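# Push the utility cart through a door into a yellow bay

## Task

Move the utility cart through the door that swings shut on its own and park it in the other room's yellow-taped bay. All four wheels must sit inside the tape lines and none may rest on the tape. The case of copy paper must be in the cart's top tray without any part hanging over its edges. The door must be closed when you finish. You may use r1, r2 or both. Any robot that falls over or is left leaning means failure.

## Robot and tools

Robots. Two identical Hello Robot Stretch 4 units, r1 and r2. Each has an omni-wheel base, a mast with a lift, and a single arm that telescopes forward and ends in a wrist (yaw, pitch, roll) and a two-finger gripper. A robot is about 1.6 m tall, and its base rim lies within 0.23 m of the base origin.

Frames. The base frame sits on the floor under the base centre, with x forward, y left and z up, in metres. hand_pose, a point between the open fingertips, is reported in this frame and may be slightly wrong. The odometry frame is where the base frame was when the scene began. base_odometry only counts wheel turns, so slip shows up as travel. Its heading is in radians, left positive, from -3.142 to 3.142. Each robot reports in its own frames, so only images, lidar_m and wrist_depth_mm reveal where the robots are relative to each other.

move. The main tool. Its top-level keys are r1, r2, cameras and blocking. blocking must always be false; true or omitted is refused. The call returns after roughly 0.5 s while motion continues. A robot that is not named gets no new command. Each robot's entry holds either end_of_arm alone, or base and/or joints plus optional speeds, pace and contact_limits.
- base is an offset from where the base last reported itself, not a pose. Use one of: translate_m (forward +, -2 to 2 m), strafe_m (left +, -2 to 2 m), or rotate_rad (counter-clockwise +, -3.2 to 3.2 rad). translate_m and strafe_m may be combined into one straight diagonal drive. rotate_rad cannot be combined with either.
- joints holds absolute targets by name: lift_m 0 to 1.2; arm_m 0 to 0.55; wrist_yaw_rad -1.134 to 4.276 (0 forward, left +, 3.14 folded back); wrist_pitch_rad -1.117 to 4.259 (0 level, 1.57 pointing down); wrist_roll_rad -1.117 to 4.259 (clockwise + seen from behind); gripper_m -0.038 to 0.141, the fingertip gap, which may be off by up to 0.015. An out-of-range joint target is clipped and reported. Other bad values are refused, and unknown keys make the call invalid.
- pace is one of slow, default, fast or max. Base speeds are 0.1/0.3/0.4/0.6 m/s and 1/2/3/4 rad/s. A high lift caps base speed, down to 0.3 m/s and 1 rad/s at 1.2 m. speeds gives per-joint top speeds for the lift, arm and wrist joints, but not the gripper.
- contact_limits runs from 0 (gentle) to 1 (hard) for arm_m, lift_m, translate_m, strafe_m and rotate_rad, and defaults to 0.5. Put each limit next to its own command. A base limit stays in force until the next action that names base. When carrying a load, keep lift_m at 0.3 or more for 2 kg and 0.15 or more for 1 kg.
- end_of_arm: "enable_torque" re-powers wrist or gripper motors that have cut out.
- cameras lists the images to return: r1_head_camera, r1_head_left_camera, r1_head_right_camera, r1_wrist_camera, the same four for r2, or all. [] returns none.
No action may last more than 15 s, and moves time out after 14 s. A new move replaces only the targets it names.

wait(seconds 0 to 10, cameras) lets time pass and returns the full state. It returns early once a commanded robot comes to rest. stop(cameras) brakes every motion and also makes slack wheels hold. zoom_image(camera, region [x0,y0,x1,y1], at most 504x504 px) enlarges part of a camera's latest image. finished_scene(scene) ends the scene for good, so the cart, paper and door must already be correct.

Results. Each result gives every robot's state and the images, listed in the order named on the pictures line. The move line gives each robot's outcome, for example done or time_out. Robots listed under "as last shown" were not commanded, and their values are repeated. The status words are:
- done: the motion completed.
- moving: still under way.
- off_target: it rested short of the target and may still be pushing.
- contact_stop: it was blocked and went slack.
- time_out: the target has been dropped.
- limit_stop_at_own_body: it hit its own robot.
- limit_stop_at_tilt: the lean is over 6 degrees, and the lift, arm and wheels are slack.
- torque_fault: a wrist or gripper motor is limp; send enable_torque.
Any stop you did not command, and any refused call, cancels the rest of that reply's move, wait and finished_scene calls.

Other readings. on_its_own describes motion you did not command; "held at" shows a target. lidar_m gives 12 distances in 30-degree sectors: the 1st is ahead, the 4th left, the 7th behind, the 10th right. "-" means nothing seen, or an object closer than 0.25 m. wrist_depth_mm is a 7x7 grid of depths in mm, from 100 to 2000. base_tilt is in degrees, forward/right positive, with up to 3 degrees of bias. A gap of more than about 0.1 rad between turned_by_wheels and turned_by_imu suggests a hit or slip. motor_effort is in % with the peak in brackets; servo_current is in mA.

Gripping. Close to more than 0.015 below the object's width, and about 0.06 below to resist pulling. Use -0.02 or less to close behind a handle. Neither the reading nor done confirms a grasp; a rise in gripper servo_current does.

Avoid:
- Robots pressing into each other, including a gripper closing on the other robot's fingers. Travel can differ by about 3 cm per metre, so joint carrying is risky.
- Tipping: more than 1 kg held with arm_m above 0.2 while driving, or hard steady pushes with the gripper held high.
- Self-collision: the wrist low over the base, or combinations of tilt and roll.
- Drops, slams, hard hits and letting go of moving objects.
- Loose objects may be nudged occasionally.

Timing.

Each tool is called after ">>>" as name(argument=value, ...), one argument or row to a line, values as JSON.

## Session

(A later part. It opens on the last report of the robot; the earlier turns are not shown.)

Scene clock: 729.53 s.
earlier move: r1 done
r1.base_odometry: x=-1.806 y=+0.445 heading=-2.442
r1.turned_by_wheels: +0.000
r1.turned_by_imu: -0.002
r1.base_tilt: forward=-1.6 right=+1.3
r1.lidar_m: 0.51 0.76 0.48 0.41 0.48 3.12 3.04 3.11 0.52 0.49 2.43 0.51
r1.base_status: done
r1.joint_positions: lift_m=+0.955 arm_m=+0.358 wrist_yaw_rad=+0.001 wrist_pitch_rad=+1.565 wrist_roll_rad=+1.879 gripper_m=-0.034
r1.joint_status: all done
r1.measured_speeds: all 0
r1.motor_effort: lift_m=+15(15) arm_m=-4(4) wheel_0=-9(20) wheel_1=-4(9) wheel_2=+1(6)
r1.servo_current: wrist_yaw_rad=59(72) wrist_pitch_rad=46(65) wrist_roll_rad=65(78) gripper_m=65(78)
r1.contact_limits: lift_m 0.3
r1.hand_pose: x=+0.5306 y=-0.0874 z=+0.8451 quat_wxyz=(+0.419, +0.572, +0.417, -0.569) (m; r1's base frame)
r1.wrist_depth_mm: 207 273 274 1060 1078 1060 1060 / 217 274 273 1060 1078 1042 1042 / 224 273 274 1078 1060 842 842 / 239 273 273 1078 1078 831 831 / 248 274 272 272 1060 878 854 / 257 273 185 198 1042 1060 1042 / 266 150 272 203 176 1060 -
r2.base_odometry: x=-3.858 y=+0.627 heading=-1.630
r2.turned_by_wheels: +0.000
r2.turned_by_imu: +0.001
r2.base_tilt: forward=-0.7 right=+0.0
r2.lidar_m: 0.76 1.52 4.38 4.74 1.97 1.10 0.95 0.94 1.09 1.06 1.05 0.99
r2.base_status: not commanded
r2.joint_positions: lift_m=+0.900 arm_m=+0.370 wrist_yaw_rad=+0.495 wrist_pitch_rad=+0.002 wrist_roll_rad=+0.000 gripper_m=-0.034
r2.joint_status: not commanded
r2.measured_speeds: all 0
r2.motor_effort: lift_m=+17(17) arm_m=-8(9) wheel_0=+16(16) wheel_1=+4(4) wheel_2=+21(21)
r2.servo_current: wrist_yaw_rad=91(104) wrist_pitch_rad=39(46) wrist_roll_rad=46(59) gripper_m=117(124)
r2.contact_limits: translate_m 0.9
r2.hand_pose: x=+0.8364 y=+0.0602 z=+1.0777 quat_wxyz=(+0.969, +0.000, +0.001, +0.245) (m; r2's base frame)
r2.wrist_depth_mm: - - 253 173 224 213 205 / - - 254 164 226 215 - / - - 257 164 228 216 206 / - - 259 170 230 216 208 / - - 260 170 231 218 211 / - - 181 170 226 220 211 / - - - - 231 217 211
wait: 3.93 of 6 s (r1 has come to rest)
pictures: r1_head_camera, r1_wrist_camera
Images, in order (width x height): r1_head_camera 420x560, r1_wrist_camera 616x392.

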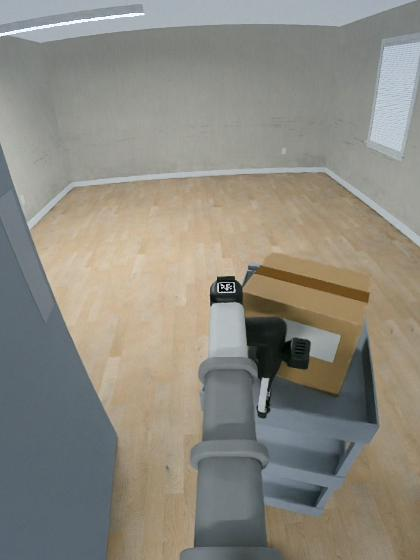

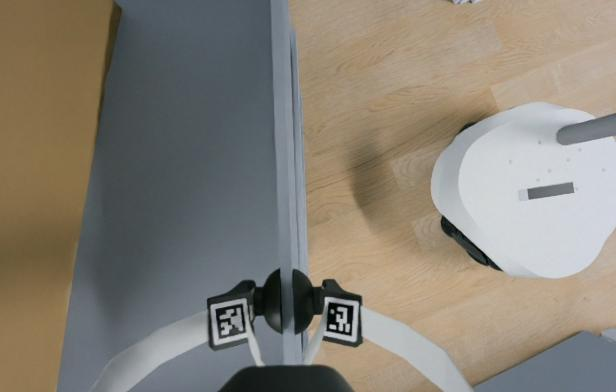

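>>> move(
  blocking=false,
  cameras=[],
  r1={"joints":{"gripper_m":0.05}},
)

>>> wait(
  seconds=0.8,
  cameras=[],
)

>>> move(
  blocking=false,
  cameras=[],
  r1={"base":{"translate_m":-0.018,"strafe_m":-0.068},"joints":{"wrist_roll_rad":1.84},"pace":"slow"},
)

>>> wait(
  seconds=2.5,
  cameras=["r1_wrist_camera","r1_head_camera"],
)

>>> zoom_image(
  camera="r1_head_camera",
  region=[150, 230, 420, 560],
)

Scene clock: 750.60 s.
move: r1 moving
r1.base_odometry: x=-1.806 y=+0.445 heading=-2.441
r1.turned_by_wheels: +0.000
r1.turned_by_imu: +0.000
r1.base_tilt: forward=-1.6 right=+1.2
r1.lidar_m: 0.52 0.73 0.48 0.43 0.48 3.11 3.05 3.10 0.53 0.52 2.42 0.52
r1.base_status: not commanded
r1.joint_positions: lift_m=+0.955 arm_m=+0.358 wrist_yaw_rad=+0.001 wrist_pitch_rad=+1.565 wrist_roll_rad=+1.879 gripper_m=-0.009
r1.joint_status: gripper_m moving
r1.measured_speeds: translate_m=+0.000 strafe_m=+0.000 rotate_rad=+0.001 lift_m=+0.000 arm_m=+0.000 wrist_yaw_rad=+0.000 wrist_pitch_rad=+0.000 wrist_roll_rad=+0.000
r1.motor_effort: lift_m=+15(15) arm_m=-4(4) wheel_0=-7(9) wheel_1=-3(4) wheel_2=+1(1)
r1.servo_current: wrist_yaw_rad=39(65) wrist_pitch_rad=39(46) wrist_roll_rad=46(65) gripper_m=72(72)
r1.contact_limits: lift_m 0.3
r1.hand_pose: x=+0.5306 y=-0.0874 z=+0.8451 quat_wxyz=(+0.419, +0.572, +0.417, -0.569) (m; r1's base frame)
r1.wrist_depth_mm: 206 274 273 1060 1060 1042 1060 / 218 274 273 1078 1042 1060 1042 / 224 274 272 1078 1060 842 842 / 238 276 273 1060 1060 854 854 / 248 274 274 1060 1060 904 854 / 257 273 187 202 1078 1060 1078 / 267 274 276 180 152 1042 -
r2: as last shown
r2.turned_by_imu: +0.000
r2.base_tilt: forward=-0.6 right=+0.0
r2.lidar_m: 0.77 1.54 4.41 4.75 1.96 1.11 0.96 0.95 1.12 1.08 1.06 1.02
r2.joint_positions: lift_m=+0.900 arm_m=+0.370 wrist_yaw_rad=+0.496 wrist_pitch_rad=+0.002 wrist_roll_rad=+0.000 gripper_m=-0.034
r2.motor_effort: lift_m=+17(17) arm_m=-8(8) wheel_0=+16(16) wheel_1=+4(4) wheel_2=+21(22)
r2.servo_current: wrist_yaw_rad=98(98) wrist_pitch_rad=39(46) wrist_roll_rad=46(52) gripper_m=117(124)
r2.contact_limits: translate_m 0.9
r2.wrist_depth_mm: - - 253 171 224 213 205 / - - 254 163 228 216 - / - - 256 164 228 216 207 / - - 258 171 230 216 209 / - - 259 170 231 219 210 / - - 181 170 226 220 211 / - - - - 230 217 212
pictures: none
No camera images: "cameras" was empty.

Scene clock: 751.40 s.
earlier move: r1 moving
r1.base_odometry: x=-1.806 y=+0.445 heading=-2.441
r1.turned_by_wheels: +0.000
r1.turned_by_imu: +0.000
r1.base_tilt: forward=-1.6 right=+1.3
r1.lidar_m: 0.50 0.76 0.46 0.43 0.47 3.14 3.04 3.12 0.55 0.49 2.44 0.52
r1.base_status: not commanded
r1.joint_positions: lift_m=+0.955 arm_m=+0.358 wrist_yaw_rad=+0.001 wrist_pitch_rad=+1.567 wrist_roll_rad=+1.879 gripper_m=+0.050
r1.joint_status: gripper_m moving
r1.measured_speeds: all 0
r1.motor_effort: lift_m=+15(15) arm_m=-4(4) wheel_0=-4(9) wheel_1=-2(4) wheel_2=+1(1)
r1.servo_current: wrist_yaw_rad=46(78) wrist_pitch_rad=39(46) wrist_roll_rad=39(65) gripper_m=52(85)
r1.contact_limits: lift_m 0.3
r1.hand_pose: x=+0.5300 y=-0.0874 z=+0.8451 quat_wxyz=(+0.418, +0.572, +0.417, -0.570) (m; r1's base frame)
r1.wrist_depth_mm: 215 272 272 1060 1078 1078 1060 / 224 271 271 1060 1060 1078 1078 / 228 273 272 1060 1042 866 842 / 242 272 271 1078 1060 854 854 / 254 272 272 1042 1060 878 854 / 262 273 199 1078 190 1078 1060 / 272 272 273 143 1042 1060 -
r2.base_odometry: x=-3.858 y=+0.627 heading=-1.630
r2.turned_by_wheels: +0.000
r2.turned_by_imu: +0.000
r2.base_tilt: forward=-0.6 right=+0.0
r2.lidar_m: 0.78 1.53 4.38 4.73 1.94 1.13 0.97 0.95 1.13 1.07 1.06 0.99
r2.base_status: not commanded
r2.joint_positions: lift_m=+0.900 arm_m=+0.370 wrist_yaw_rad=+0.496 wrist_pitch_rad=+0.002 wrist_roll_rad=+0.000 gripper_m=-0.034
r2.joint_status: not commanded
r2.measured_speeds: all 0
r2.motor_effort: lift_m=+17(17) arm_m=-8(8) wheel_0=+16(16) wheel_1=+4(4) wheel_2=+21(22)
r2.servo_current: wrist_yaw_rad=91(98) wrist_pitch_rad=39(46) wrist_roll_rad=39(65) gripper_m=111(124)
r2.contact_limits: translate_m 0.9
r2.hand_pose: x=+0.8364 y=+0.0602 z=+1.0777 quat_wxyz=(+0.969, +0.000, +0.001, +0.245) (m; r2's base frame)
r2.wrist_depth_mm: - - 252 171 224 213 205 / - - 255 164 227 216 - / - - 257 164 228 216 206 / - - 258 170 229 217 208 / - - 259 170 232 219 210 / - - 181 170 227 220 211 / - - - - 230 216 213
wait: 0.80 s; no rest
pictures: none
No camera images: "cameras" was empty.

Scene clock: 751.90 s.
earlier move: r1 done
move: r1 moving
r1.base_odometry: x=-1.812 y=+0.457 heading=-2.441
r1.turned_by_wheels: +0.000
r1.turned_by_imu: +0.000
r1.base_tilt: forward=-1.6 right=+1.2
r1.lidar_m: 0.51 0.78 0.48 0.42 0.48 3.12 3.05 3.10 0.55 0.48 2.42 0.51
r1.base_status: translate_m moving; strafe_m moving
r1.joint_positions: lift_m=+0.955 arm_m=+0.358 wrist_yaw_rad=+0.001 wrist_pitch_rad=+1.567 wrist_roll_rad=+1.842 gripper_m=+0.050
r1.joint_status: wrist_roll_rad moving; the others done
r1.measured_speeds: translate_m=-0.012 strafe_m=-0.049 rotate_rad=+0.002 lift_m=+0.000 arm_m=+0.000 wrist_yaw_rad=+0.000 wrist_pitch_rad=+0.000 wrist_roll_rad=+0.000
r1.motor_effort: lift_m=+15(15) arm_m=-4(4) wheel_0=+5(8) wheel_1=-7(7) wheel_2=+5(5)
r1.servo_current: wrist_yaw_rad=65(65) wrist_pitch_rad=46(46) wrist_roll_rad=39(65) gripper_m=39(46)
r1.contact_limits: lift_m 0.3
r1.hand_pose: x=+0.5300 y=-0.0874 z=+0.8451 quat_wxyz=(+0.429, +0.564, +0.427, -0.562) (m; r1's base frame)
r1.wrist_depth_mm: 206 272 274 1078 1078 1060 1060 / 217 272 272 1042 1060 1078 1060 / 224 272 271 1060 1042 854 854 / 239 271 273 1060 1060 854 866 / 250 273 273 1078 1060 878 842 / 258 272 196 1060 190 1060 1060 / 267 272 272 143 1078 1060 -
r2: as last shown
r2.lidar_m: 0.77 1.51 4.40 4.73 1.98 1.11 0.96 0.95 1.13 1.05 1.05 0.97
r2.motor_effort: lift_m=+17(17) arm_m=-8(8) wheel_0=+15(16) wheel_1=+4(4) wheel_2=+21(21)
r2.servo_current: wrist_yaw_rad=85(104) wrist_pitch_rad=39(46) wrist_roll_rad=52(59) gripper_m=111(117)
r2.contact_limits: translate_m 0.9
r2.wrist_depth_mm: - - 253 171 224 213 205 / - - 254 163 227 215 - / - - 257 164 228 216 207 / - - 258 170 230 216 209 / - - 260 170 231 218 211 / - - 181 170 226 220 212 / - - - - 231 217 213
pictures: none
No camera images: "cameras" was empty.

Scene clock: 753.33 s.
earlier move: r1 done
r1.base_odometry: x=-1.836 y=+0.509 heading=-2.441
r1.turned_by_wheels: +0.000
r1.turned_by_imu: -0.001
r1.base_tilt: forward=-1.6 right=+1.3
r1.lidar_m: 0.52 0.86 0.55 0.49 0.53 3.16 3.02 3.07 0.47 0.43 2.36 0.51
r1.base_status: done
r1.joint_positions: lift_m=+0.955 arm_m=+0.358 wrist_yaw_rad=+0.001 wrist_pitch_rad=+1.567 wrist_roll_rad=+1.842 gripper_m=+0.050
r1.joint_status: all done
r1.measured_speeds: all 0
r1.motor_effort: lift_m=+15(15) arm_m=-4(4) wheel_0=+4(8) wheel_1=-2(8) wheel_2=+2(5)
r1.servo_current: wrist_yaw_rad=46(72) wrist_pitch_rad=39(46) wrist_roll_rad=65(65) gripper_m=46(46)
r1.contact_limits: lift_m 0.3
r1.hand_pose: x=+0.5300 y=-0.0874 z=+0.8451 quat_wxyz=(+0.429, +0.564, +0.427, -0.562) (m; r1's base frame)
r1.wrist_depth_mm: 272 272 273 1042 1060 1060 1060 / 202 272 273 1060 1042 1060 1060 / 205 272 272 1060 1060 854 866 / 219 272 272 1078 1042 854 854 / 227 272 273 1078 1060 866 854 / 239 272 197 1078 190 1060 1060 / 238 272 271 143 1078 1060 1060
r2.base_odometry: x=-3.858 y=+0.627 heading=-1.630
r2.turned_by_wheels: +0.000
r2.turned_by_imu: +0.000
r2.base_tilt: forward=-0.7 right=+0.0
r2.lidar_m: 0.77 1.52 4.37 4.76 1.98 1.13 0.97 0.95 1.13 1.05 1.06 0.98
r2.base_status: not commanded
r2.joint_positions: lift_m=+0.900 arm_m=+0.370 wrist_yaw_rad=+0.496 wrist_pitch_rad=+0.002 wrist_roll_rad=+0.000 gripper_m=-0.034
r2.joint_status: not commanded
r2.measured_speeds: all 0
r2.motor_effort: lift_m=+16(17) arm_m=-8(8) wheel_0=+16(16) wheel_1=+4(4) wheel_2=+21(21)
r2.servo_current: wrist_yaw_rad=98(104) wrist_pitch_rad=39(52) wrist_roll_rad=52(59) gripper_m=111(124)
r2.contact_limits: translate_m 0.9
r2.hand_pose: x=+0.8364 y=+0.0602 z=+1.0777 quat_wxyz=(+0.969, +0.000, +0.001, +0.245) (m; r2's base frame)
r2.wrist_depth_mm: - - 253 172 224 213 204 / - - 255 164 228 215 - / - - 257 165 229 216 206 / - - 258 170 230 216 208 / - - 260 170 231 218 211 / - - 181 170 226 220 211 / - - - - 230 216 211
wait: 1.43 of 2.5 s (r1 has come to rest)
pictures: r1_head_camera, r1_wrist_camera
Images, in order (width x height): r1_head_camera 420x560, r1_wrist_camera 616x392.

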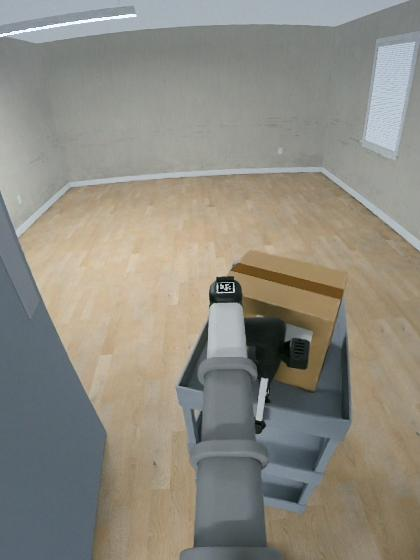

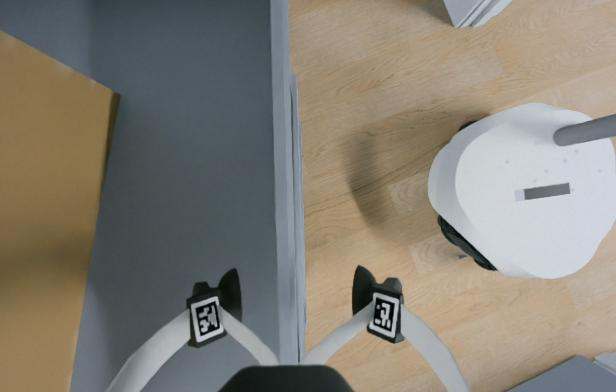

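Scaled by 1.527 from the camera's 420x560 image, which has a finer 600x800 frame.

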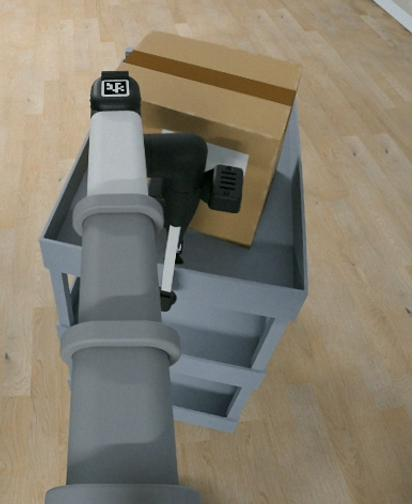

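>>> move(
  blocking=false,
  cameras=[],
  r1={"joints":{"gripper_m":-0.037,"wrist_roll_rad":1.80}},
)

>>> wait(
  seconds=1.5,
  cameras=[],
)

>>> move(
  blocking=false,
  cameras=[],
  r1={"base":{"translate_m":-0.4,"strafe_m":0.03},"joints":{"wrist_roll_rad":1.70},"speeds":{"wrist_roll_rad":0.05},"pace":"slow"},
)

>>> wait(
  seconds=6,
  cameras=["r1_wrist_camera","r1_head_camera"],
)

Scene clock: 761.47 s.
move: r1 moving
r1.base_odometry: x=-1.836 y=+0.509 heading=-2.441
r1.turned_by_wheels: +0.000
r1.turned_by_imu: +0.000
r1.base_tilt: forward=-1.6 right=+1.3
r1.lidar_m: 0.51 0.84 0.56 0.49 0.53 3.21 3.03 3.07 0.46 0.43 2.37 0.51
r1.base_status: not commanded
r1.joint_positions: lift_m=+0.955 arm_m=+0.358 wrist_yaw_rad=+0.001 wrist_pitch_rad=+1.567 wrist_roll_rad=+1.802 gripper_m=+0.031
r1.joint_status: wrist_roll_rad moving; gripper_m moving
r1.measured_speeds: all 0
r1.motor_effort: lift_m=+15(15) arm_m=-4(4) wheel_0=+3(4) wheel_1=-2(3) wheel_2=+2(2)
r1.servo_current: wrist_yaw_rad=46(59) wrist_pitch_rad=46(52) wrist_roll_rad=59(65) gripper_m=117(117)
r1.contact_limits: lift_m 0.3
r1.hand_pose: x=+0.5300 y=-0.0874 z=+0.8451 quat_wxyz=(+0.440, +0.555, +0.439, -0.553) (m; r1's base frame)
r1.wrist_depth_mm: 272 271 271 1042 1042 1060 1078 / 195 273 272 1060 1042 1060 1078 / 200 272 273 1060 1060 866 854 / 215 273 272 1042 1078 854 842 / 224 273 272 273 1078 854 854 / 238 272 194 273 190 1060 1060 / 251 272 272 160 1060 1078 1042
r2: as last shown
r2.base_tilt: forward=-0.7 right=+0.1
r2.lidar_m: 0.77 1.52 4.42 4.72 1.95 1.12 0.94 0.97 1.13 1.07 1.08 0.98
r2.motor_effort: lift_m=+17(17) arm_m=-8(8) wheel_0=+16(16) wheel_1=+4(4) wheel_2=+21(21)
r2.servo_current: wrist_yaw_rad=91(91) wrist_pitch_rad=39(46) wrist_roll_rad=46(52) gripper_m=117(124)
r2.contact_limits: translate_m 0.9
r2.wrist_depth_mm: - - 253 171 224 213 205 / - - 256 164 227 215 - / - - 257 165 228 216 207 / - - 259 170 229 216 208 / - - 262 171 231 218 210 / - - 181 170 226 219 211 / - - - - 231 217 212
pictures: none
No camera images: "cameras" was empty.

Scene clock: 762.53 s.
earlier move: r1 done
r1.base_odometry: x=-1.836 y=+0.509 heading=-2.441
r1.turned_by_wheels: +0.000
r1.turned_by_imu: +0.000
r1.base_tilt: forward=-1.6 right=+1.3
r1.lidar_m: 0.52 0.88 0.54 0.49 0.55 3.19 3.02 3.04 0.49 0.44 2.35 0.51
r1.base_status: not commanded
r1.joint_positions: lift_m=+0.955 arm_m=+0.358 wrist_yaw_rad=+0.001 wrist_pitch_rad=+1.567 wrist_roll_rad=+1.802 gripper_m=-0.036
r1.joint_status: all done
r1.measured_speeds: all 0
r1.motor_effort: lift_m=+15(15) arm_m=-4(4) wheel_0=+2(4) wheel_1=-2(3) wheel_2=+2(2)
r1.servo_current: wrist_yaw_rad=39(65) wrist_pitch_rad=46(52) wrist_roll_rad=65(65) gripper_m=78(150)
r1.contact_limits: lift_m 0.3
r1.hand_pose: x=+0.5303 y=-0.0874 z=+0.8451 quat_wxyz=(+0.440, +0.555, +0.438, -0.553) (m; r1's base frame)
r1.wrist_depth_mm: 272 272 271 272 1060 1078 1042 / 193 272 272 272 1060 1060 1078 / 202 272 271 272 1060 854 842 / 209 272 271 271 1060 842 842 / 219 272 273 272 1060 854 854 / 237 271 186 196 1078 1060 1078 / 237 148 272 182 166 1042 1060
r2.base_odometry: x=-3.858 y=+0.627 heading=-1.630
r2.turned_by_wheels: +0.000
r2.turned_by_imu: +0.000
r2.base_tilt: forward=-0.7 right=+0.0
r2.lidar_m: 0.76 1.54 4.36 4.73 1.96 1.13 0.95 0.95 1.14 1.08 1.07 0.99
r2.base_status: not commanded
r2.joint_positions: lift_m=+0.900 arm_m=+0.370 wrist_yaw_rad=+0.496 wrist_pitch_rad=+0.002 wrist_roll_rad=+0.000 gripper_m=-0.034
r2.joint_status: not commanded
r2.measured_speeds: all 0
r2.motor_effort: lift_m=+17(17) arm_m=-8(8) wheel_0=+16(16) wheel_1=+4(4) wheel_2=+21(21)
r2.servo_current: wrist_yaw_rad=91(98) wrist_pitch_rad=39(46) wrist_roll_rad=39(59) gripper_m=111(124)
r2.contact_limits: translate_m 0.9
r2.hand_pose: x=+0.8364 y=+0.0602 z=+1.0777 quat_wxyz=(+0.969, +0.000, +0.001, +0.245) (m; r2's base frame)
r2.wrist_depth_mm: - - 253 172 224 213 205 / - - 255 163 227 216 - / - - 258 165 229 216 207 / - - 258 170 229 216 209 / - - 260 171 231 218 211 / - - 181 171 227 220 211 / - - - - 229 216 212
wait: 1.07 of 1.5 s (r1 has come to rest)
pictures: none
No camera images: "cameras" was empty.

Scene clock: 763.03 s.
move: r1 moving
r1.base_odometry: x=-1.826 y=+0.516 heading=-2.441
r1.turned_by_wheels: +0.000
r1.turned_by_imu: +0.000
r1.base_tilt: forward=-1.5 right=+1.3
r1.lidar_m: 0.52 0.84 0.55 0.48 0.52 3.17 3.00 3.05 0.47 0.43 2.36 0.52
r1.base_status: translate_m moving; strafe_m moving
r1.joint_positions: lift_m=+0.955 arm_m=+0.358 wrist_yaw_rad=+0.001 wrist_pitch_rad=+1.563 wrist_roll_rad=+1.782 gripper_m=-0.036
r1.joint_status: wrist_roll_rad moving
r1.measured_speeds: translate_m=-0.049 strafe_m=+0.004 rotate_rad=+0.002 lift_m=+0.000 arm_m=+0.000 wrist_yaw_rad=+0.000 wrist_pitch_rad=-0.006 wrist_roll_rad=-0.049
r1.motor_effort: lift_m=+15(15) arm_m=-4(4) wheel_0=-7(10) wheel_1=-7(8) wheel_2=+9(9)
r1.servo_current: wrist_yaw_rad=59(65) wrist_pitch_rad=52(52) wrist_roll_rad=33(91) gripper_m=78(85)
r1.contact_limits: lift_m 0.3
r1.hand_pose: x=+0.5311 y=-0.0874 z=+0.8451 quat_wxyz=(+0.447, +0.552, +0.443, -0.548) (m; r1's base frame)
r1.wrist_depth_mm: 200 272 271 273 1060 1060 1060 / 193 273 272 271 1060 1060 1060 / 204 271 273 1060 1060 904 831 / 215 272 272 1042 1060 831 854 / 224 273 273 1042 1078 854 842 / 236 274 187 197 1078 1060 1078 / 254 152 274 204 161 1025 1078
r2: as last shown
r2.base_tilt: forward=-0.7 right=+0.1
r2.lidar_m: 0.77 1.53 4.40 4.74 1.95 1.15 0.96 0.95 1.12 1.06 1.06 1.00
r2.motor_effort: lift_m=+17(17) arm_m=-8(8) wheel_0=+16(16) wheel_1=+4(4) wheel_2=+21(22)
r2.servo_current: wrist_yaw_rad=85(91) wrist_pitch_rad=39(46) wrist_roll_rad=59(59) gripper_m=117(117)
r2.contact_limits: translate_m 0.9
r2.wrist_depth_mm: - - 255 172 224 212 205 / - - 254 163 227 215 - / - - 256 165 229 216 206 / - - 259 171 229 217 208 / - - 260 170 231 219 210 / - - 181 170 227 220 211 / - - - - 230 217 212
pictures: none
No camera images: "cameras" was empty.

Scene clock: 767.83 s.
earlier move: r1 done
r1.base_odometry: x=-1.511 y=+0.743 heading=-2.442
r1.turned_by_wheels: -0.001
r1.turned_by_imu: -0.003
r1.base_tilt: forward=-1.6 right=+1.3
r1.lidar_m: 0.51 0.70 0.52 0.61 2.40 2.77 2.60 2.70 2.52 1.13 0.53 0.52
r1.base_status: done
r1.joint_positions: lift_m=+0.955 arm_m=+0.358 wrist_yaw_rad=+0.001 wrist_pitch_rad=+1.564 wrist_roll_rad=+1.703 gripper_m=-0.036
r1.joint_status: all done
r1.measured_speeds: all 0
r1.motor_effort: lift_m=+15(15) arm_m=-4(4) wheel_0=-11(14) wheel_1=-6(8) wheel_2=+1(9)
r1.servo_current: wrist_yaw_rad=46(72) wrist_pitch_rad=52(59) wrist_roll_rad=52(91) gripper_m=72(85)
r1.contact_limits: lift_m 0.3
r1.hand_pose: x=+0.5310 y=-0.0874 z=+0.8451 quat_wxyz=(+0.468, +0.533, +0.465, -0.530) (m; r1's base frame)
r1.wrist_depth_mm: 183 273 274 274 960 1098 1060 / 193 272 274 273 1060 1042 1060 / 204 273 274 273 1042 1042 1042 / 212 274 273 272 1078 842 854 / 222 274 274 273 1042 854 854 / 239 274 185 197 1060 1042 842 / 242 149 273 182 176 1060 1042
r2.base_odometry: x=-3.858 y=+0.627 heading=-1.630
r2.turned_by_wheels: +0.000
r2.turned_by_imu: +0.001
r2.base_tilt: forward=-0.7 right=+0.0
r2.lidar_m: 0.77 3.81 4.38 4.72 1.97 1.14 0.96 0.95 1.13 1.07 1.07 1.00
r2.base_status: not commanded
r2.joint_positions: lift_m=+0.900 arm_m=+0.370 wrist_yaw_rad=+0.496 wrist_pitch_rad=+0.002 wrist_roll_rad=+0.000 gripper_m=-0.034
r2.joint_status: not commanded
r2.measured_speeds: all 0
r2.motor_effort: lift_m=+17(17) arm_m=-8(9) wheel_0=+16(16) wheel_1=+4(4) wheel_2=+21(22)
r2.servo_current: wrist_yaw_rad=98(104) wrist_pitch_rad=39(52) wrist_roll_rad=39(59) gripper_m=111(124)
r2.contact_limits: translate_m 0.9
r2.hand_pose: x=+0.8364 y=+0.0602 z=+1.0777 quat_wxyz=(+0.969, +0.000, +0.001, +0.245) (m; r2's base frame)
r2.wrist_depth_mm: - - 253 171 224 213 205 / - - 254 164 227 215 - / - - 256 165 228 216 207 / - - 258 170 229 217 209 / - - 259 170 231 219 210 / - - 181 171 227 220 211 / - - - - 230 216 213
wait: 4.80 of 6 s (r1 has come to rest)
pictures: r1_head_camera, r1_wrist_camera
Images, in order (width x height): r1_head_camera 420x560, r1_wrist_camera 616x392.

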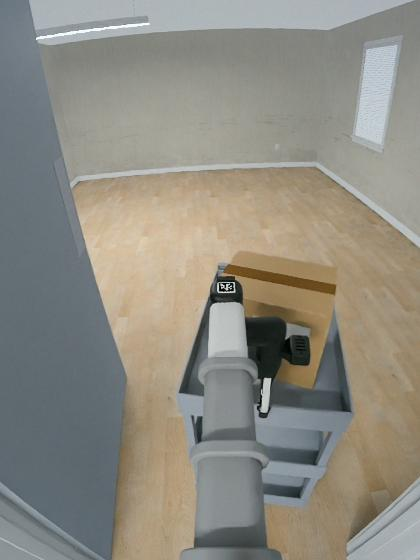

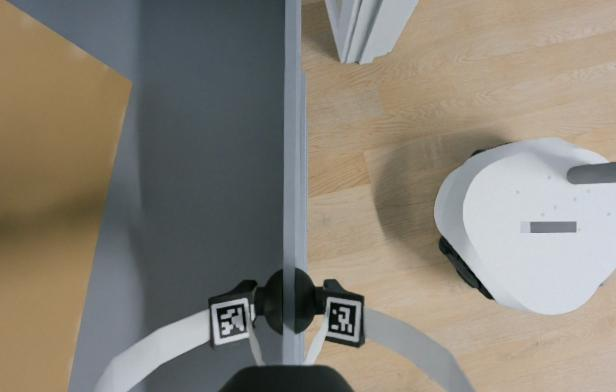

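>>> move(
  blocking=false,
  r1={"base":{"translate_m":-0.35},"joints":{"wrist_roll_rad":1.65},"pace":"slow","speeds":{"wrist_roll_rad":0.05},"contact_limits":{"translate_m":0.7}},
  cameras=[],
)

>>> wait(
  seconds=6,
  cameras=["r1_wrist_camera","r1_head_camera"],
)

Scene clock: 799.10 s.
move: r1 moving
r1.base_odometry: x=-1.501 y=+0.751 heading=-2.443
r1.turned_by_wheels: -0.001
r1.turned_by_imu: -0.001
r1.base_tilt: forward=-1.6 right=+1.3
r1.lidar_m: 0.51 0.72 0.52 0.62 2.39 2.76 2.60 2.66 2.53 1.20 0.54 0.51
r1.base_status: translate_m moving
r1.joint_positions: lift_m=+0.955 arm_m=+0.358 wrist_yaw_rad=+0.001 wrist_pitch_rad=+1.563 wrist_roll_rad=+1.682 gripper_m=-0.036
r1.joint_status: wrist_roll_rad moving
r1.measured_speeds: translate_m=-0.048 strafe_m=+0.000 rotate_rad=+0.002 lift_m=+0.000 arm_m=+0.000 wrist_yaw_rad=+0.000 wrist_pitch_rad=-0.005 wrist_roll_rad=-0.049
r1.motor_effort: lift_m=+15(15) arm_m=-4(4) wheel_0=-10(12) wheel_1=-7(9) wheel_2=+5(7)
r1.servo_current: wrist_yaw_rad=52(59) wrist_pitch_rad=52(52) wrist_roll_rad=39(72) gripper_m=72(78)
r1.contact_limits: lift_m 0.3; translate_m 0.7
r1.hand_pose: x=+0.5313 y=-0.0874 z=+0.8451 quat_wxyz=(+0.474, +0.529, +0.470, -0.525) (m; r1's base frame)
r1.wrist_depth_mm: 185 277 274 273 991 1060 1042 / 198 273 272 1060 1060 1042 1042 / 206 274 273 1060 1042 1078 1060 / 218 274 274 1042 1060 842 842 / 228 273 274 1060 1060 842 854 / 243 273 185 196 1042 1078 842 / 258 153 273 204 161 1060 1042
r2: as last shown
r2.turned_by_imu: +0.000
r2.base_tilt: forward=-0.6 right=+0.0
r2.lidar_m: 0.75 3.78 4.37 4.74 1.95 1.13 0.97 0.96 1.14 1.08 1.08 1.02
r2.motor_effort: lift_m=+17(17) arm_m=-8(9) wheel_0=+15(16) wheel_1=+4(4) wheel_2=+21(22)
r2.servo_current: wrist_yaw_rad=98(98) wrist_pitch_rad=39(46) wrist_roll_rad=65(65) gripper_m=111(117)
r2.contact_limits: translate_m 0.9
r2.wrist_depth_mm: - - 252 172 224 213 204 / - - 254 164 227 216 - / - - 256 165 228 216 207 / - - 258 171 229 216 209 / - - 260 170 231 219 211 / - - 181 170 226 220 211 / - - - - 230 217 212
pictures: none
No camera images: "cameras" was empty.

Scene clock: 803.37 s.
earlier move: r1 done
r1.base_odometry: x=-1.243 y=+0.968 heading=-2.442
r1.turned_by_wheels: +0.001
r1.turned_by_imu: +0.000
r1.base_tilt: forward=-1.6 right=+1.3
r1.lidar_m: 0.51 0.71 0.70 1.64 2.37 2.40 2.24 2.30 2.55 2.41 0.80 0.54
r1.base_status: done
r1.joint_positions: lift_m=+0.955 arm_m=+0.358 wrist_yaw_rad=+0.001 wrist_pitch_rad=+1.563 wrist_roll_rad=+1.652 gripper_m=-0.036
r1.joint_status: all done
r1.measured_speeds: all 0
r1.motor_effort: lift_m=+15(15) arm_m=-4(4) wheel_0=-2(12) wheel_1=-2(9) wheel_2=+4(8)
r1.servo_current: wrist_yaw_rad=39(72) wrist_pitch_rad=46(59) wrist_roll_rad=39(78) gripper_m=65(78)
r1.contact_limits: lift_m 0.3; translate_m 0.7
r1.hand_pose: x=+0.5313 y=-0.0874 z=+0.8451 quat_wxyz=(+0.481, +0.522, +0.478, -0.518) (m; r1's base frame)
r1.wrist_depth_mm: 274 272 272 1060 1060 1060 1042 / 196 274 272 1078 1060 1060 1060 / 201 272 273 1060 1060 1042 1042 / 210 274 273 1042 1060 842 842 / 220 274 274 1042 1060 854 820 / 236 273 187 198 1060 1060 842 / 244 149 273 204 166 1060 1060
r2.base_odometry: x=-3.858 y=+0.627 heading=-1.630
r2.turned_by_wheels: +0.000
r2.turned_by_imu: +0.001
r2.base_tilt: forward=-0.6 right=+0.0
r2.lidar_m: 0.78 3.81 4.41 4.76 1.97 1.13 0.95 0.95 1.12 1.06 1.07 0.99
r2.base_status: not commanded
r2.joint_positions: lift_m=+0.900 arm_m=+0.370 wrist_yaw_rad=+0.496 wrist_pitch_rad=+0.002 wrist_roll_rad=+0.000 gripper_m=-0.034
r2.joint_status: not commanded
r2.measured_speeds: all 0
r2.motor_effort: lift_m=+16(17) arm_m=-8(9) wheel_0=+15(16) wheel_1=+4(4) wheel_2=+21(22)
r2.servo_current: wrist_yaw_rad=85(104) wrist_pitch_rad=46(46) wrist_roll_rad=39(65) gripper_m=111(124)
r2.contact_limits: translate_m 0.9
r2.hand_pose: x=+0.8364 y=+0.0602 z=+1.0777 quat_wxyz=(+0.969, +0.000, +0.001, +0.245) (m; r2's base frame)
r2.wrist_depth_mm: - - 252 172 224 213 205 / - - 255 164 227 214 - / - - 256 164 228 217 208 / - - 259 171 230 216 208 / - - 260 170 231 219 211 / - - 181 170 227 219 211 / - - - - 230 217 213
wait: 4.27 of 6 s (r1 has come to rest)
pictures: r1_head_camera, r1_wrist_camera
Images, in order (width x height): r1_head_camera 420x560, r1_wrist_camera 616x392.

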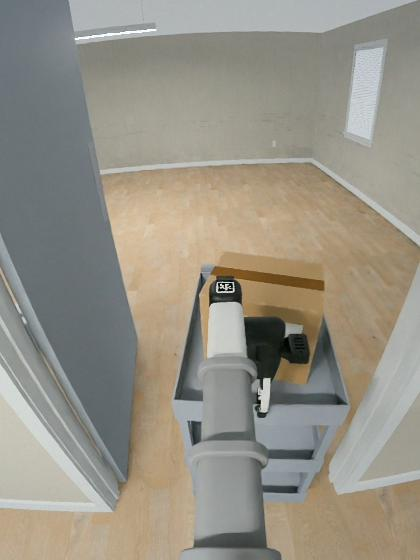

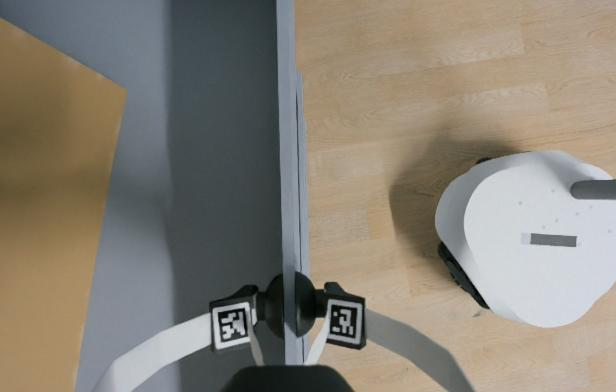

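>>> move(
  blocking=false,
  r1={"base":{"translate_m":-0.3,"strafe_m":0.06},"joints":{"wrist_roll_rad":1.69},"pace":"slow","speeds":{"wrist_roll_rad":0.05},"contact_limits":{"translate_m":0.7}},
  cameras=[],
)

>>> wait(
  seconds=6,
  cameras=["r1_wrist_camera","r1_head_camera"],
)

Scene clock: 824.57 s.
move: r1 moving
r1.base_odometry: x=-1.232 y=+0.974 heading=-2.442
r1.turned_by_wheels: +0.000
r1.turned_by_imu: -0.001
r1.base_tilt: forward=-1.6 right=+1.3
r1.lidar_m: 0.52 0.74 0.72 1.68 2.37 2.39 2.24 2.30 2.56 2.40 0.81 0.54
r1.base_status: translate_m moving; strafe_m moving
r1.joint_positions: lift_m=+0.955 arm_m=+0.358 wrist_yaw_rad=+0.001 wrist_pitch_rad=+1.562 wrist_roll_rad=+1.670 gripper_m=-0.036
r1.joint_status: wrist_roll_rad moving
r1.measured_speeds: translate_m=-0.049 strafe_m=+0.010 rotate_rad=-0.003 lift_m=+0.000 arm_m=+0.000 wrist_yaw_rad=+0.000 wrist_pitch_rad=-0.003 wrist_roll_rad=+0.048
r1.motor_effort: lift_m=+15(15) arm_m=-4(4) wheel_0=-10(10) wheel_1=-5(5) wheel_2=+9(11)
r1.servo_current: wrist_yaw_rad=59(59) wrist_pitch_rad=46(52) wrist_roll_rad=78(78) gripper_m=72(72)
r1.contact_limits: lift_m 0.3; translate_m 0.7
r1.hand_pose: x=+0.5314 y=-0.0874 z=+0.8451 quat_wxyz=(+0.477, +0.526, +0.473, -0.522) (m; r1's base frame)
r1.wrist_depth_mm: 274 273 273 1060 1060 1060 1060 / 199 273 273 1060 1042 1060 1042 / 208 276 273 1060 1060 1042 1042 / 216 273 273 1042 1060 854 854 / 224 274 273 1060 1042 842 831 / 239 274 188 195 1060 1060 842 / 249 153 273 204 162 1042 1042
r2: as last shown
r2.turned_by_imu: +0.000
r2.lidar_m: 0.75 3.79 4.40 4.74 1.95 1.13 0.96 0.93 1.12 1.08 1.04 0.98
r2.motor_effort: lift_m=+16(17) arm_m=-8(9) wheel_0=+15(16) wheel_1=+4(4) wheel_2=+21(21)
r2.servo_current: wrist_yaw_rad=85(91) wrist_pitch_rad=46(46) wrist_roll_rad=52(65) gripper_m=124(124)
r2.contact_limits: translate_m 0.9
r2.wrist_depth_mm: - - 253 172 225 213 205 / - - 255 163 227 215 - / - - 257 165 228 216 207 / - - 258 170 230 217 208 / - - 260 170 232 218 211 / - - 181 170 227 219 211 / - - - - 230 217 212
pictures: none
No camera images: "cameras" was empty.

Scene clock: 828.40 s.
earlier move: r1 done
r1.base_odometry: x=-0.975 y=+1.115 heading=-2.443
r1.turned_by_wheels: -0.001
r1.turned_by_imu: -0.003
r1.base_tilt: forward=-1.6 right=+1.2
r1.lidar_m: 0.49 0.90 1.09 2.24 2.29 2.11 1.94 2.02 2.62 2.48 1.31 0.55
r1.base_status: done
r1.joint_positions: lift_m=+0.955 arm_m=+0.358 wrist_yaw_rad=+0.001 wrist_pitch_rad=+1.564 wrist_roll_rad=+1.687 gripper_m=-0.036
r1.joint_status: all done
r1.measured_speeds: all 0
r1.motor_effort: lift_m=+15(15) arm_m=-4(4) wheel_0=-10(14) wheel_1=-5(8) wheel_2=-1(11)
r1.servo_current: wrist_yaw_rad=59(78) wrist_pitch_rad=46(59) wrist_roll_rad=26(78) gripper_m=72(85)
r1.contact_limits: lift_m 0.3; translate_m 0.7
r1.hand_pose: x=+0.5310 y=-0.0874 z=+0.8451 quat_wxyz=(+0.472, +0.530, +0.469, -0.526) (m; r1's base frame)
r1.wrist_depth_mm: 206 274 274 1060 1042 1042 1042 / 220 274 273 1078 1060 1042 1042 / 220 274 273 1078 1078 1078 1060 / 234 272 273 1042 1060 842 842 / 237 274 273 1060 1078 842 842 / 243 274 183 198 178 1060 854 / 237 149 273 203 1042 1042 1078
r2.base_odometry: x=-3.858 y=+0.627 heading=-1.630
r2.turned_by_wheels: +0.000
r2.turned_by_imu: +0.001
r2.base_tilt: forward=-0.6 right=+0.0
r2.lidar_m: 0.80 3.77 4.40 4.73 2.00 1.13 0.96 0.96 1.11 1.07 1.08 1.01
r2.base_status: not commanded
r2.joint_positions: lift_m=+0.900 arm_m=+0.370 wrist_yaw_rad=+0.496 wrist_pitch_rad=+0.002 wrist_roll_rad=+0.000 gripper_m=-0.034
r2.joint_status: not commanded
r2.measured_speeds: all 0
r2.motor_effort: lift_m=+17(17) arm_m=-8(9) wheel_0=+16(16) wheel_1=+4(4) wheel_2=+21(22)
r2.servo_current: wrist_yaw_rad=98(98) wrist_pitch_rad=39(46) wrist_roll_rad=52(65) gripper_m=117(124)
r2.contact_limits: translate_m 0.9
r2.hand_pose: x=+0.8364 y=+0.0602 z=+1.0777 quat_wxyz=(+0.969, +0.000, +0.001, +0.245) (m; r2's base frame)
r2.wrist_depth_mm: - - 253 172 224 213 204 / - - 254 164 228 215 - / - - 257 164 228 216 206 / - - 258 171 230 216 208 / - - 259 171 231 218 210 / - - 181 170 227 220 211 / - - - - 230 216 212
wait: 3.83 of 6 s (r1 has come to rest)
pictures: r1_head_camera, r1_wrist_camera
Images, in order (width x height): r1_head_camera 420x560, r1_wrist_camera 616x392.

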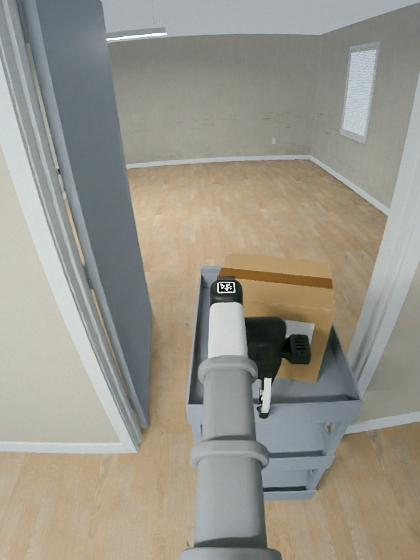

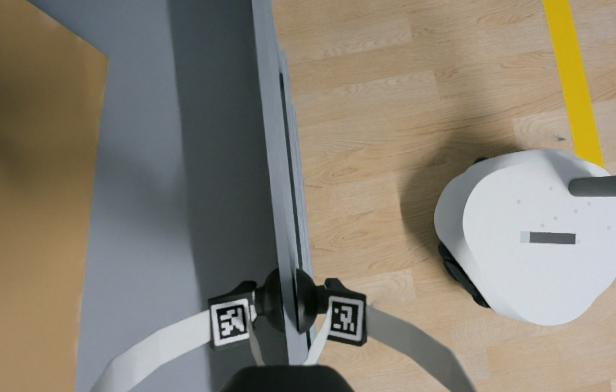

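>>> move(
  blocking=false,
  r1={"base":{"translate_m":-0.4},"joints":{"wrist_roll_rad":1.59},"pace":"slow","speeds":{"wrist_roll_rad":0.05},"contact_limits":{"translate_m":0.7}},
  cameras=[],
)

>>> wait(
  seconds=7,
  cameras=["r1_wrist_camera","r1_head_camera","r1_head_left_camera","r1_head_right_camera"],
)

Scene clock: 846.10 s.
move: r1 moving
r1.base_odometry: x=-0.966 y=+1.123 heading=-2.444
r1.turned_by_wheels: -0.001
r1.turned_by_imu: -0.001
r1.base_tilt: forward=-1.5 right=+1.3
r1.lidar_m: 0.51 0.90 1.11 2.23 2.30 2.09 1.93 2.00 2.59 2.46 1.31 0.54
r1.base_status: translate_m moving
r1.joint_positions: lift_m=+0.955 arm_m=+0.358 wrist_yaw_rad=+0.001 wrist_pitch_rad=+1.563 wrist_roll_rad=+1.670 gripper_m=-0.036
r1.joint_status: wrist_roll_rad moving
r1.measured_speeds: translate_m=-0.049 strafe_m=+0.000 rotate_rad=-0.001 lift_m=+0.000 arm_m=+0.000 wrist_yaw_rad=+0.000 wrist_pitch_rad=-0.008 wrist_roll_rad=-0.049
r1.motor_effort: lift_m=+15(15) arm_m=-4(4) wheel_0=-10(11) wheel_1=-4(8) wheel_2=+7(7)
r1.servo_current: wrist_yaw_rad=33(65) wrist_pitch_rad=46(46) wrist_roll_rad=65(65) gripper_m=65(78)
r1.contact_limits: lift_m 0.3; translate_m 0.7
r1.hand_pose: x=+0.5313 y=-0.0874 z=+0.8451 quat_wxyz=(+0.477, +0.526, +0.473, -0.522) (m; r1's base frame)
r1.wrist_depth_mm: 218 273 273 1078 1060 1060 1042 / 224 276 273 1078 1060 1060 1042 / 224 276 273 1060 1060 1060 1042 / 238 274 274 1060 1060 854 842 / 245 274 274 1042 1060 831 831 / 249 274 185 195 1060 1025 842 / 255 153 273 204 162 1042 1042
r2: as last shown
r2.turned_by_imu: +0.000
r2.base_tilt: forward=-0.7 right=+0.0
r2.lidar_m: 0.75 3.78 4.39 4.75 1.97 1.14 0.96 0.95 1.11 1.05 1.06 0.99
r2.motor_effort: lift_m=+17(17) arm_m=-8(8) wheel_0=+16(16) wheel_1=+4(4) wheel_2=+21(21)
r2.servo_current: wrist_yaw_rad=91(98) wrist_pitch_rad=39(46) wrist_roll_rad=46(52) gripper_m=117(124)
r2.contact_limits: translate_m 0.9
r2.wrist_depth_mm: - - 253 172 224 213 205 / - - 255 163 227 215 - / - - 256 164 228 216 206 / - - 259 171 230 216 209 / - - 260 171 231 219 210 / - - 181 171 227 220 211 / - - - - 230 217 213
pictures: none
No camera images: "cameras" was empty.

Scene clock: 850.87 s.
earlier move: r1 done
r1.base_odometry: x=-0.669 y=+1.372 heading=-2.443
r1.turned_by_wheels: +0.001
r1.turned_by_imu: +0.001
r1.base_tilt: forward=-1.6 right=+1.3
r1.lidar_m: 0.49 1.27 1.64 2.20 2.27 1.69 1.55 1.61 2.10 2.49 1.89 0.56
r1.base_status: done
r1.joint_positions: lift_m=+0.955 arm_m=+0.358 wrist_yaw_rad=+0.001 wrist_pitch_rad=+1.563 wrist_roll_rad=+1.591 gripper_m=-0.036
r1.joint_status: all done
r1.measured_speeds: all 0
r1.motor_effort: lift_m=+15(15) arm_m=-4(4) wheel_0=-3(12) wheel_1=-3(9) wheel_2=+7(9)
r1.servo_current: wrist_yaw_rad=46(72) wrist_pitch_rad=46(65) wrist_roll_rad=52(78) gripper_m=72(78)
r1.contact_limits: lift_m 0.3; translate_m 0.7
r1.hand_pose: x=+0.5313 y=-0.0874 z=+0.8451 quat_wxyz=(+0.497, +0.507, +0.493, -0.503) (m; r1's base frame)
r1.wrist_depth_mm: 208 274 274 1042 1042 1060 1060 / 220 273 274 1060 1060 1025 1060 / 220 274 274 1060 1078 1060 1060 / 233 276 273 1060 1042 854 842 / 237 274 274 1078 1042 854 854 / 245 274 189 196 1078 842 854 / 238 150 276 204 165 1060 1042
r2.base_odometry: x=-3.858 y=+0.627 heading=-1.630
r2.turned_by_wheels: +0.000
r2.turned_by_imu: +0.001
r2.base_tilt: forward=-0.7 right=+0.0
r2.lidar_m: 0.79 3.79 4.39 4.73 1.96 1.13 0.96 0.95 1.13 1.06 1.06 0.98
r2.base_status: not commanded
r2.joint_positions: lift_m=+0.900 arm_m=+0.370 wrist_yaw_rad=+0.496 wrist_pitch_rad=+0.002 wrist_roll_rad=+0.000 gripper_m=-0.034
r2.joint_status: not commanded
r2.measured_speeds: all 0
r2.motor_effort: lift_m=+16(17) arm_m=-8(9) wheel_0=+16(16) wheel_1=+4(4) wheel_2=+21(22)
r2.servo_current: wrist_yaw_rad=91(104) wrist_pitch_rad=39(46) wrist_roll_rad=52(59) gripper_m=111(124)
r2.contact_limits: translate_m 0.9
r2.hand_pose: x=+0.8364 y=+0.0602 z=+1.0777 quat_wxyz=(+0.969, +0.000, +0.001, +0.245) (m; r2's base frame)
r2.wrist_depth_mm: - - 253 172 224 212 205 / - - 254 163 228 215 - / - - 257 164 228 216 207 / - - 259 170 230 216 209 / - - 260 171 230 219 210 / - - 181 170 226 219 211 / - - - - 230 217 213
wait: 4.77 of 7 s (r1 has come to rest)
pictures: r1_head_camera, r1_head_left_camera, r1_head_right_camera, r1_wrist_camera
Images, in order (width x height): r1_head_camera 420x560, r1_head_left_camera 420x672, r1_head_right_camera 420x672, r1_wrist_camera 616x392.

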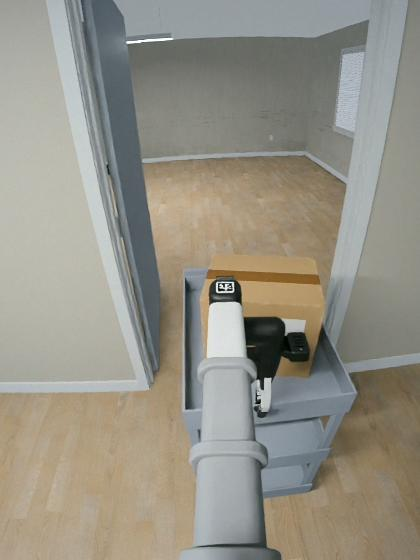

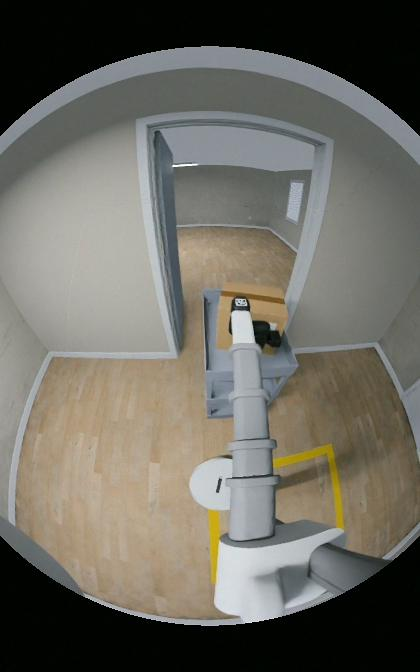

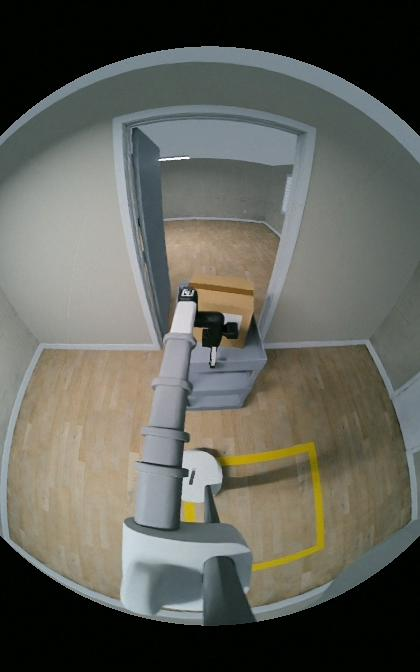

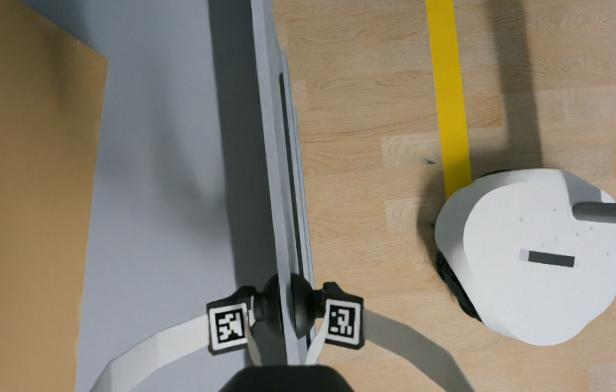

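>>> move(
  blocking=false,
  r1={"base":{"translate_m":-0.35,"strafe_m":-0.06},"joints":{"wrist_roll_rad":1.49},"pace":"slow","speeds":{"wrist_roll_rad":0.05},"contact_limits":{"translate_m":0.7}},
  cameras=[],
)

>>> wait(
  seconds=7,
  cameras=["r1_wrist_camera","r1_head_camera","r1_head_right_camera"],
)

Scene clock: 879.03 s.
move: r1 moving
r1.base_odometry: x=-0.661 y=+1.382 heading=-2.443
r1.turned_by_wheels: +0.001
r1.turned_by_imu: +0.000
r1.base_tilt: forward=-1.6 right=+1.3
r1.lidar_m: 0.50 1.28 1.66 2.21 2.25 1.69 1.53 1.58 2.08 2.49 1.93 0.55
r1.base_status: translate_m moving; strafe_m moving
r1.joint_positions: lift_m=+0.955 arm_m=+0.358 wrist_yaw_rad=+0.001 wrist_pitch_rad=+1.562 wrist_roll_rad=+1.570 gripper_m=-0.036
r1.joint_status: wrist_roll_rad moving
r1.measured_speeds: translate_m=-0.048 strafe_m=-0.008 rotate_rad=+0.002 lift_m=+0.000 arm_m=+0.000 wrist_yaw_rad=+0.000 wrist_pitch_rad=-0.002 wrist_roll_rad=-0.050
r1.motor_effort: lift_m=+15(15) arm_m=-4(4) wheel_0=-1(5) wheel_1=-4(7) wheel_2=+12(12)
r1.servo_current: wrist_yaw_rad=72(72) wrist_pitch_rad=52(59) wrist_roll_rad=46(85) gripper_m=72(72)
r1.contact_limits: lift_m 0.3; translate_m 0.7
r1.hand_pose: x=+0.5316 y=-0.0874 z=+0.8451 quat_wxyz=(+0.503, +0.502, +0.498, -0.497) (m; r1's base frame)
r1.wrist_depth_mm: 209 274 271 1042 1042 1060 1060 / 223 274 273 1042 1042 1042 1042 / 223 274 272 1060 1060 1042 1042 / 236 274 274 1042 1060 878 842 / 244 274 273 1060 1042 854 842 / 249 274 200 196 1042 854 842 / 256 154 274 181 161 1042 1042
r2: as last shown
r2.turned_by_imu: +0.000
r2.base_tilt: forward=-0.6 right=+0.0
r2.lidar_m: 0.78 3.79 4.39 4.74 1.96 1.11 0.97 0.96 1.12 1.08 1.08 0.98
r2.motor_effort: lift_m=+17(17) arm_m=-8(8) wheel_0=+16(16) wheel_1=+4(4) wheel_2=+21(21)
r2.servo_current: wrist_yaw_rad=85(91) wrist_pitch_rad=39(52) wrist_roll_rad=59(59) gripper_m=117(117)
r2.contact_limits: translate_m 0.9
r2.wrist_depth_mm: - - 252 172 224 213 205 / - - 255 163 227 215 - / - - 257 164 228 216 208 / - - 258 170 230 216 208 / - - 260 170 231 218 210 / - - 181 171 227 220 211 / - - - - 230 217 212
pictures: none
No camera images: "cameras" was empty.

Scene clock: 883.37 s.
earlier move: r1 done
r1.base_odometry: x=-0.440 y=+1.643 heading=-2.442
r1.turned_by_wheels: +0.000
r1.turned_by_imu: +0.002
r1.base_tilt: forward=-1.6 right=+1.3
r1.lidar_m: 0.48 0.46 2.08 2.23 1.90 1.30 1.20 1.23 1.64 2.43 2.40 0.54
r1.base_status: done
r1.joint_positions: lift_m=+0.955 arm_m=+0.358 wrist_yaw_rad=+0.001 wrist_pitch_rad=+1.564 wrist_roll_rad=+1.491 gripper_m=-0.036
r1.joint_status: all done
r1.measured_speeds: all 0
r1.motor_effort: lift_m=+15(15) arm_m=-4(4) wheel_0=+3(5) wheel_1=-1(7) wheel_2=+8(13)
r1.servo_current: wrist_yaw_rad=26(72) wrist_pitch_rad=39(59) wrist_roll_rad=33(85) gripper_m=72(85)
r1.contact_limits: lift_m 0.3; translate_m 0.7
r1.hand_pose: x=+0.5310 y=-0.0874 z=+0.8451 quat_wxyz=(+0.522, +0.481, +0.518, -0.478) (m; r1's base frame)
r1.wrist_depth_mm: 272 272 272 1042 1042 1042 1060 / 274 273 272 - 1025 1042 1060 / 213 272 272 202 1042 1042 1060 / 211 273 273 - 1078 1042 1060 / 215 273 272 272 1025 866 842 / 229 272 272 199 178 842 842 / 232 155 272 203 174 854 1060
r2.base_odometry: x=-3.858 y=+0.627 heading=-1.630
r2.turned_by_wheels: +0.000
r2.turned_by_imu: +0.001
r2.base_tilt: forward=-0.6 right=+0.0
r2.lidar_m: 0.77 3.79 4.40 4.76 1.97 1.12 0.95 0.96 1.14 1.08 1.06 0.99
r2.base_status: not commanded
r2.joint_positions: lift_m=+0.900 arm_m=+0.370 wrist_yaw_rad=+0.496 wrist_pitch_rad=+0.002 wrist_roll_rad=+0.000 gripper_m=-0.034
r2.joint_status: not commanded
r2.measured_speeds: all 0
r2.motor_effort: lift_m=+17(17) arm_m=-8(9) wheel_0=+16(16) wheel_1=+4(4) wheel_2=+21(22)
r2.servo_current: wrist_yaw_rad=91(104) wrist_pitch_rad=46(52) wrist_roll_rad=39(65) gripper_m=117(124)
r2.contact_limits: translate_m 0.9
r2.hand_pose: x=+0.8364 y=+0.0602 z=+1.0777 quat_wxyz=(+0.969, +0.000, +0.001, +0.245) (m; r2's base frame)
r2.wrist_depth_mm: - - 252 172 225 213 204 / - - 255 164 227 215 - / - - 257 164 229 216 207 / - - 259 170 230 216 208 / - - 259 171 231 219 211 / - - 181 171 227 220 211 / - - - - 230 217 212
wait: 4.33 of 7 s (r1 has come to rest)
pictures: r1_head_camera, r1_head_right_camera, r1_wrist_camera
Images, in order (width x height): r1_head_camera 420x560, r1_head_right_camera 420x672, r1_wrist_camera 616x392.

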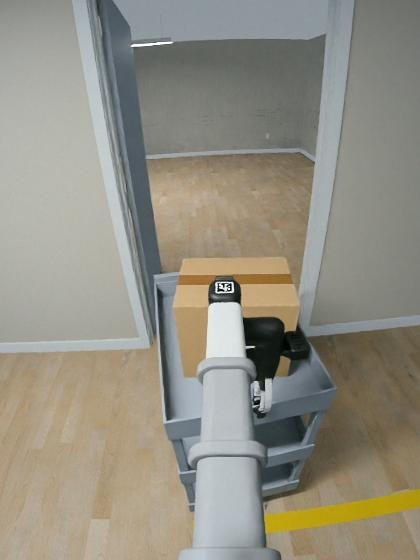

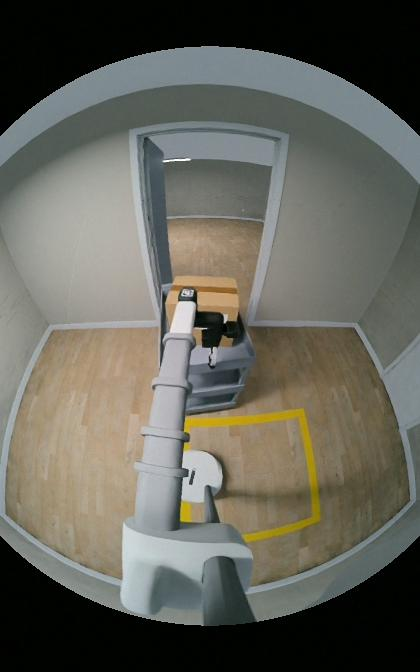

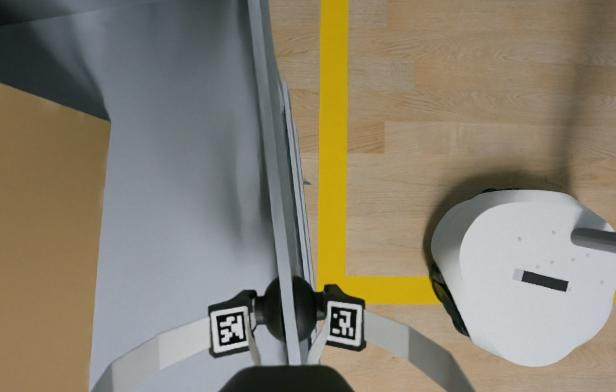

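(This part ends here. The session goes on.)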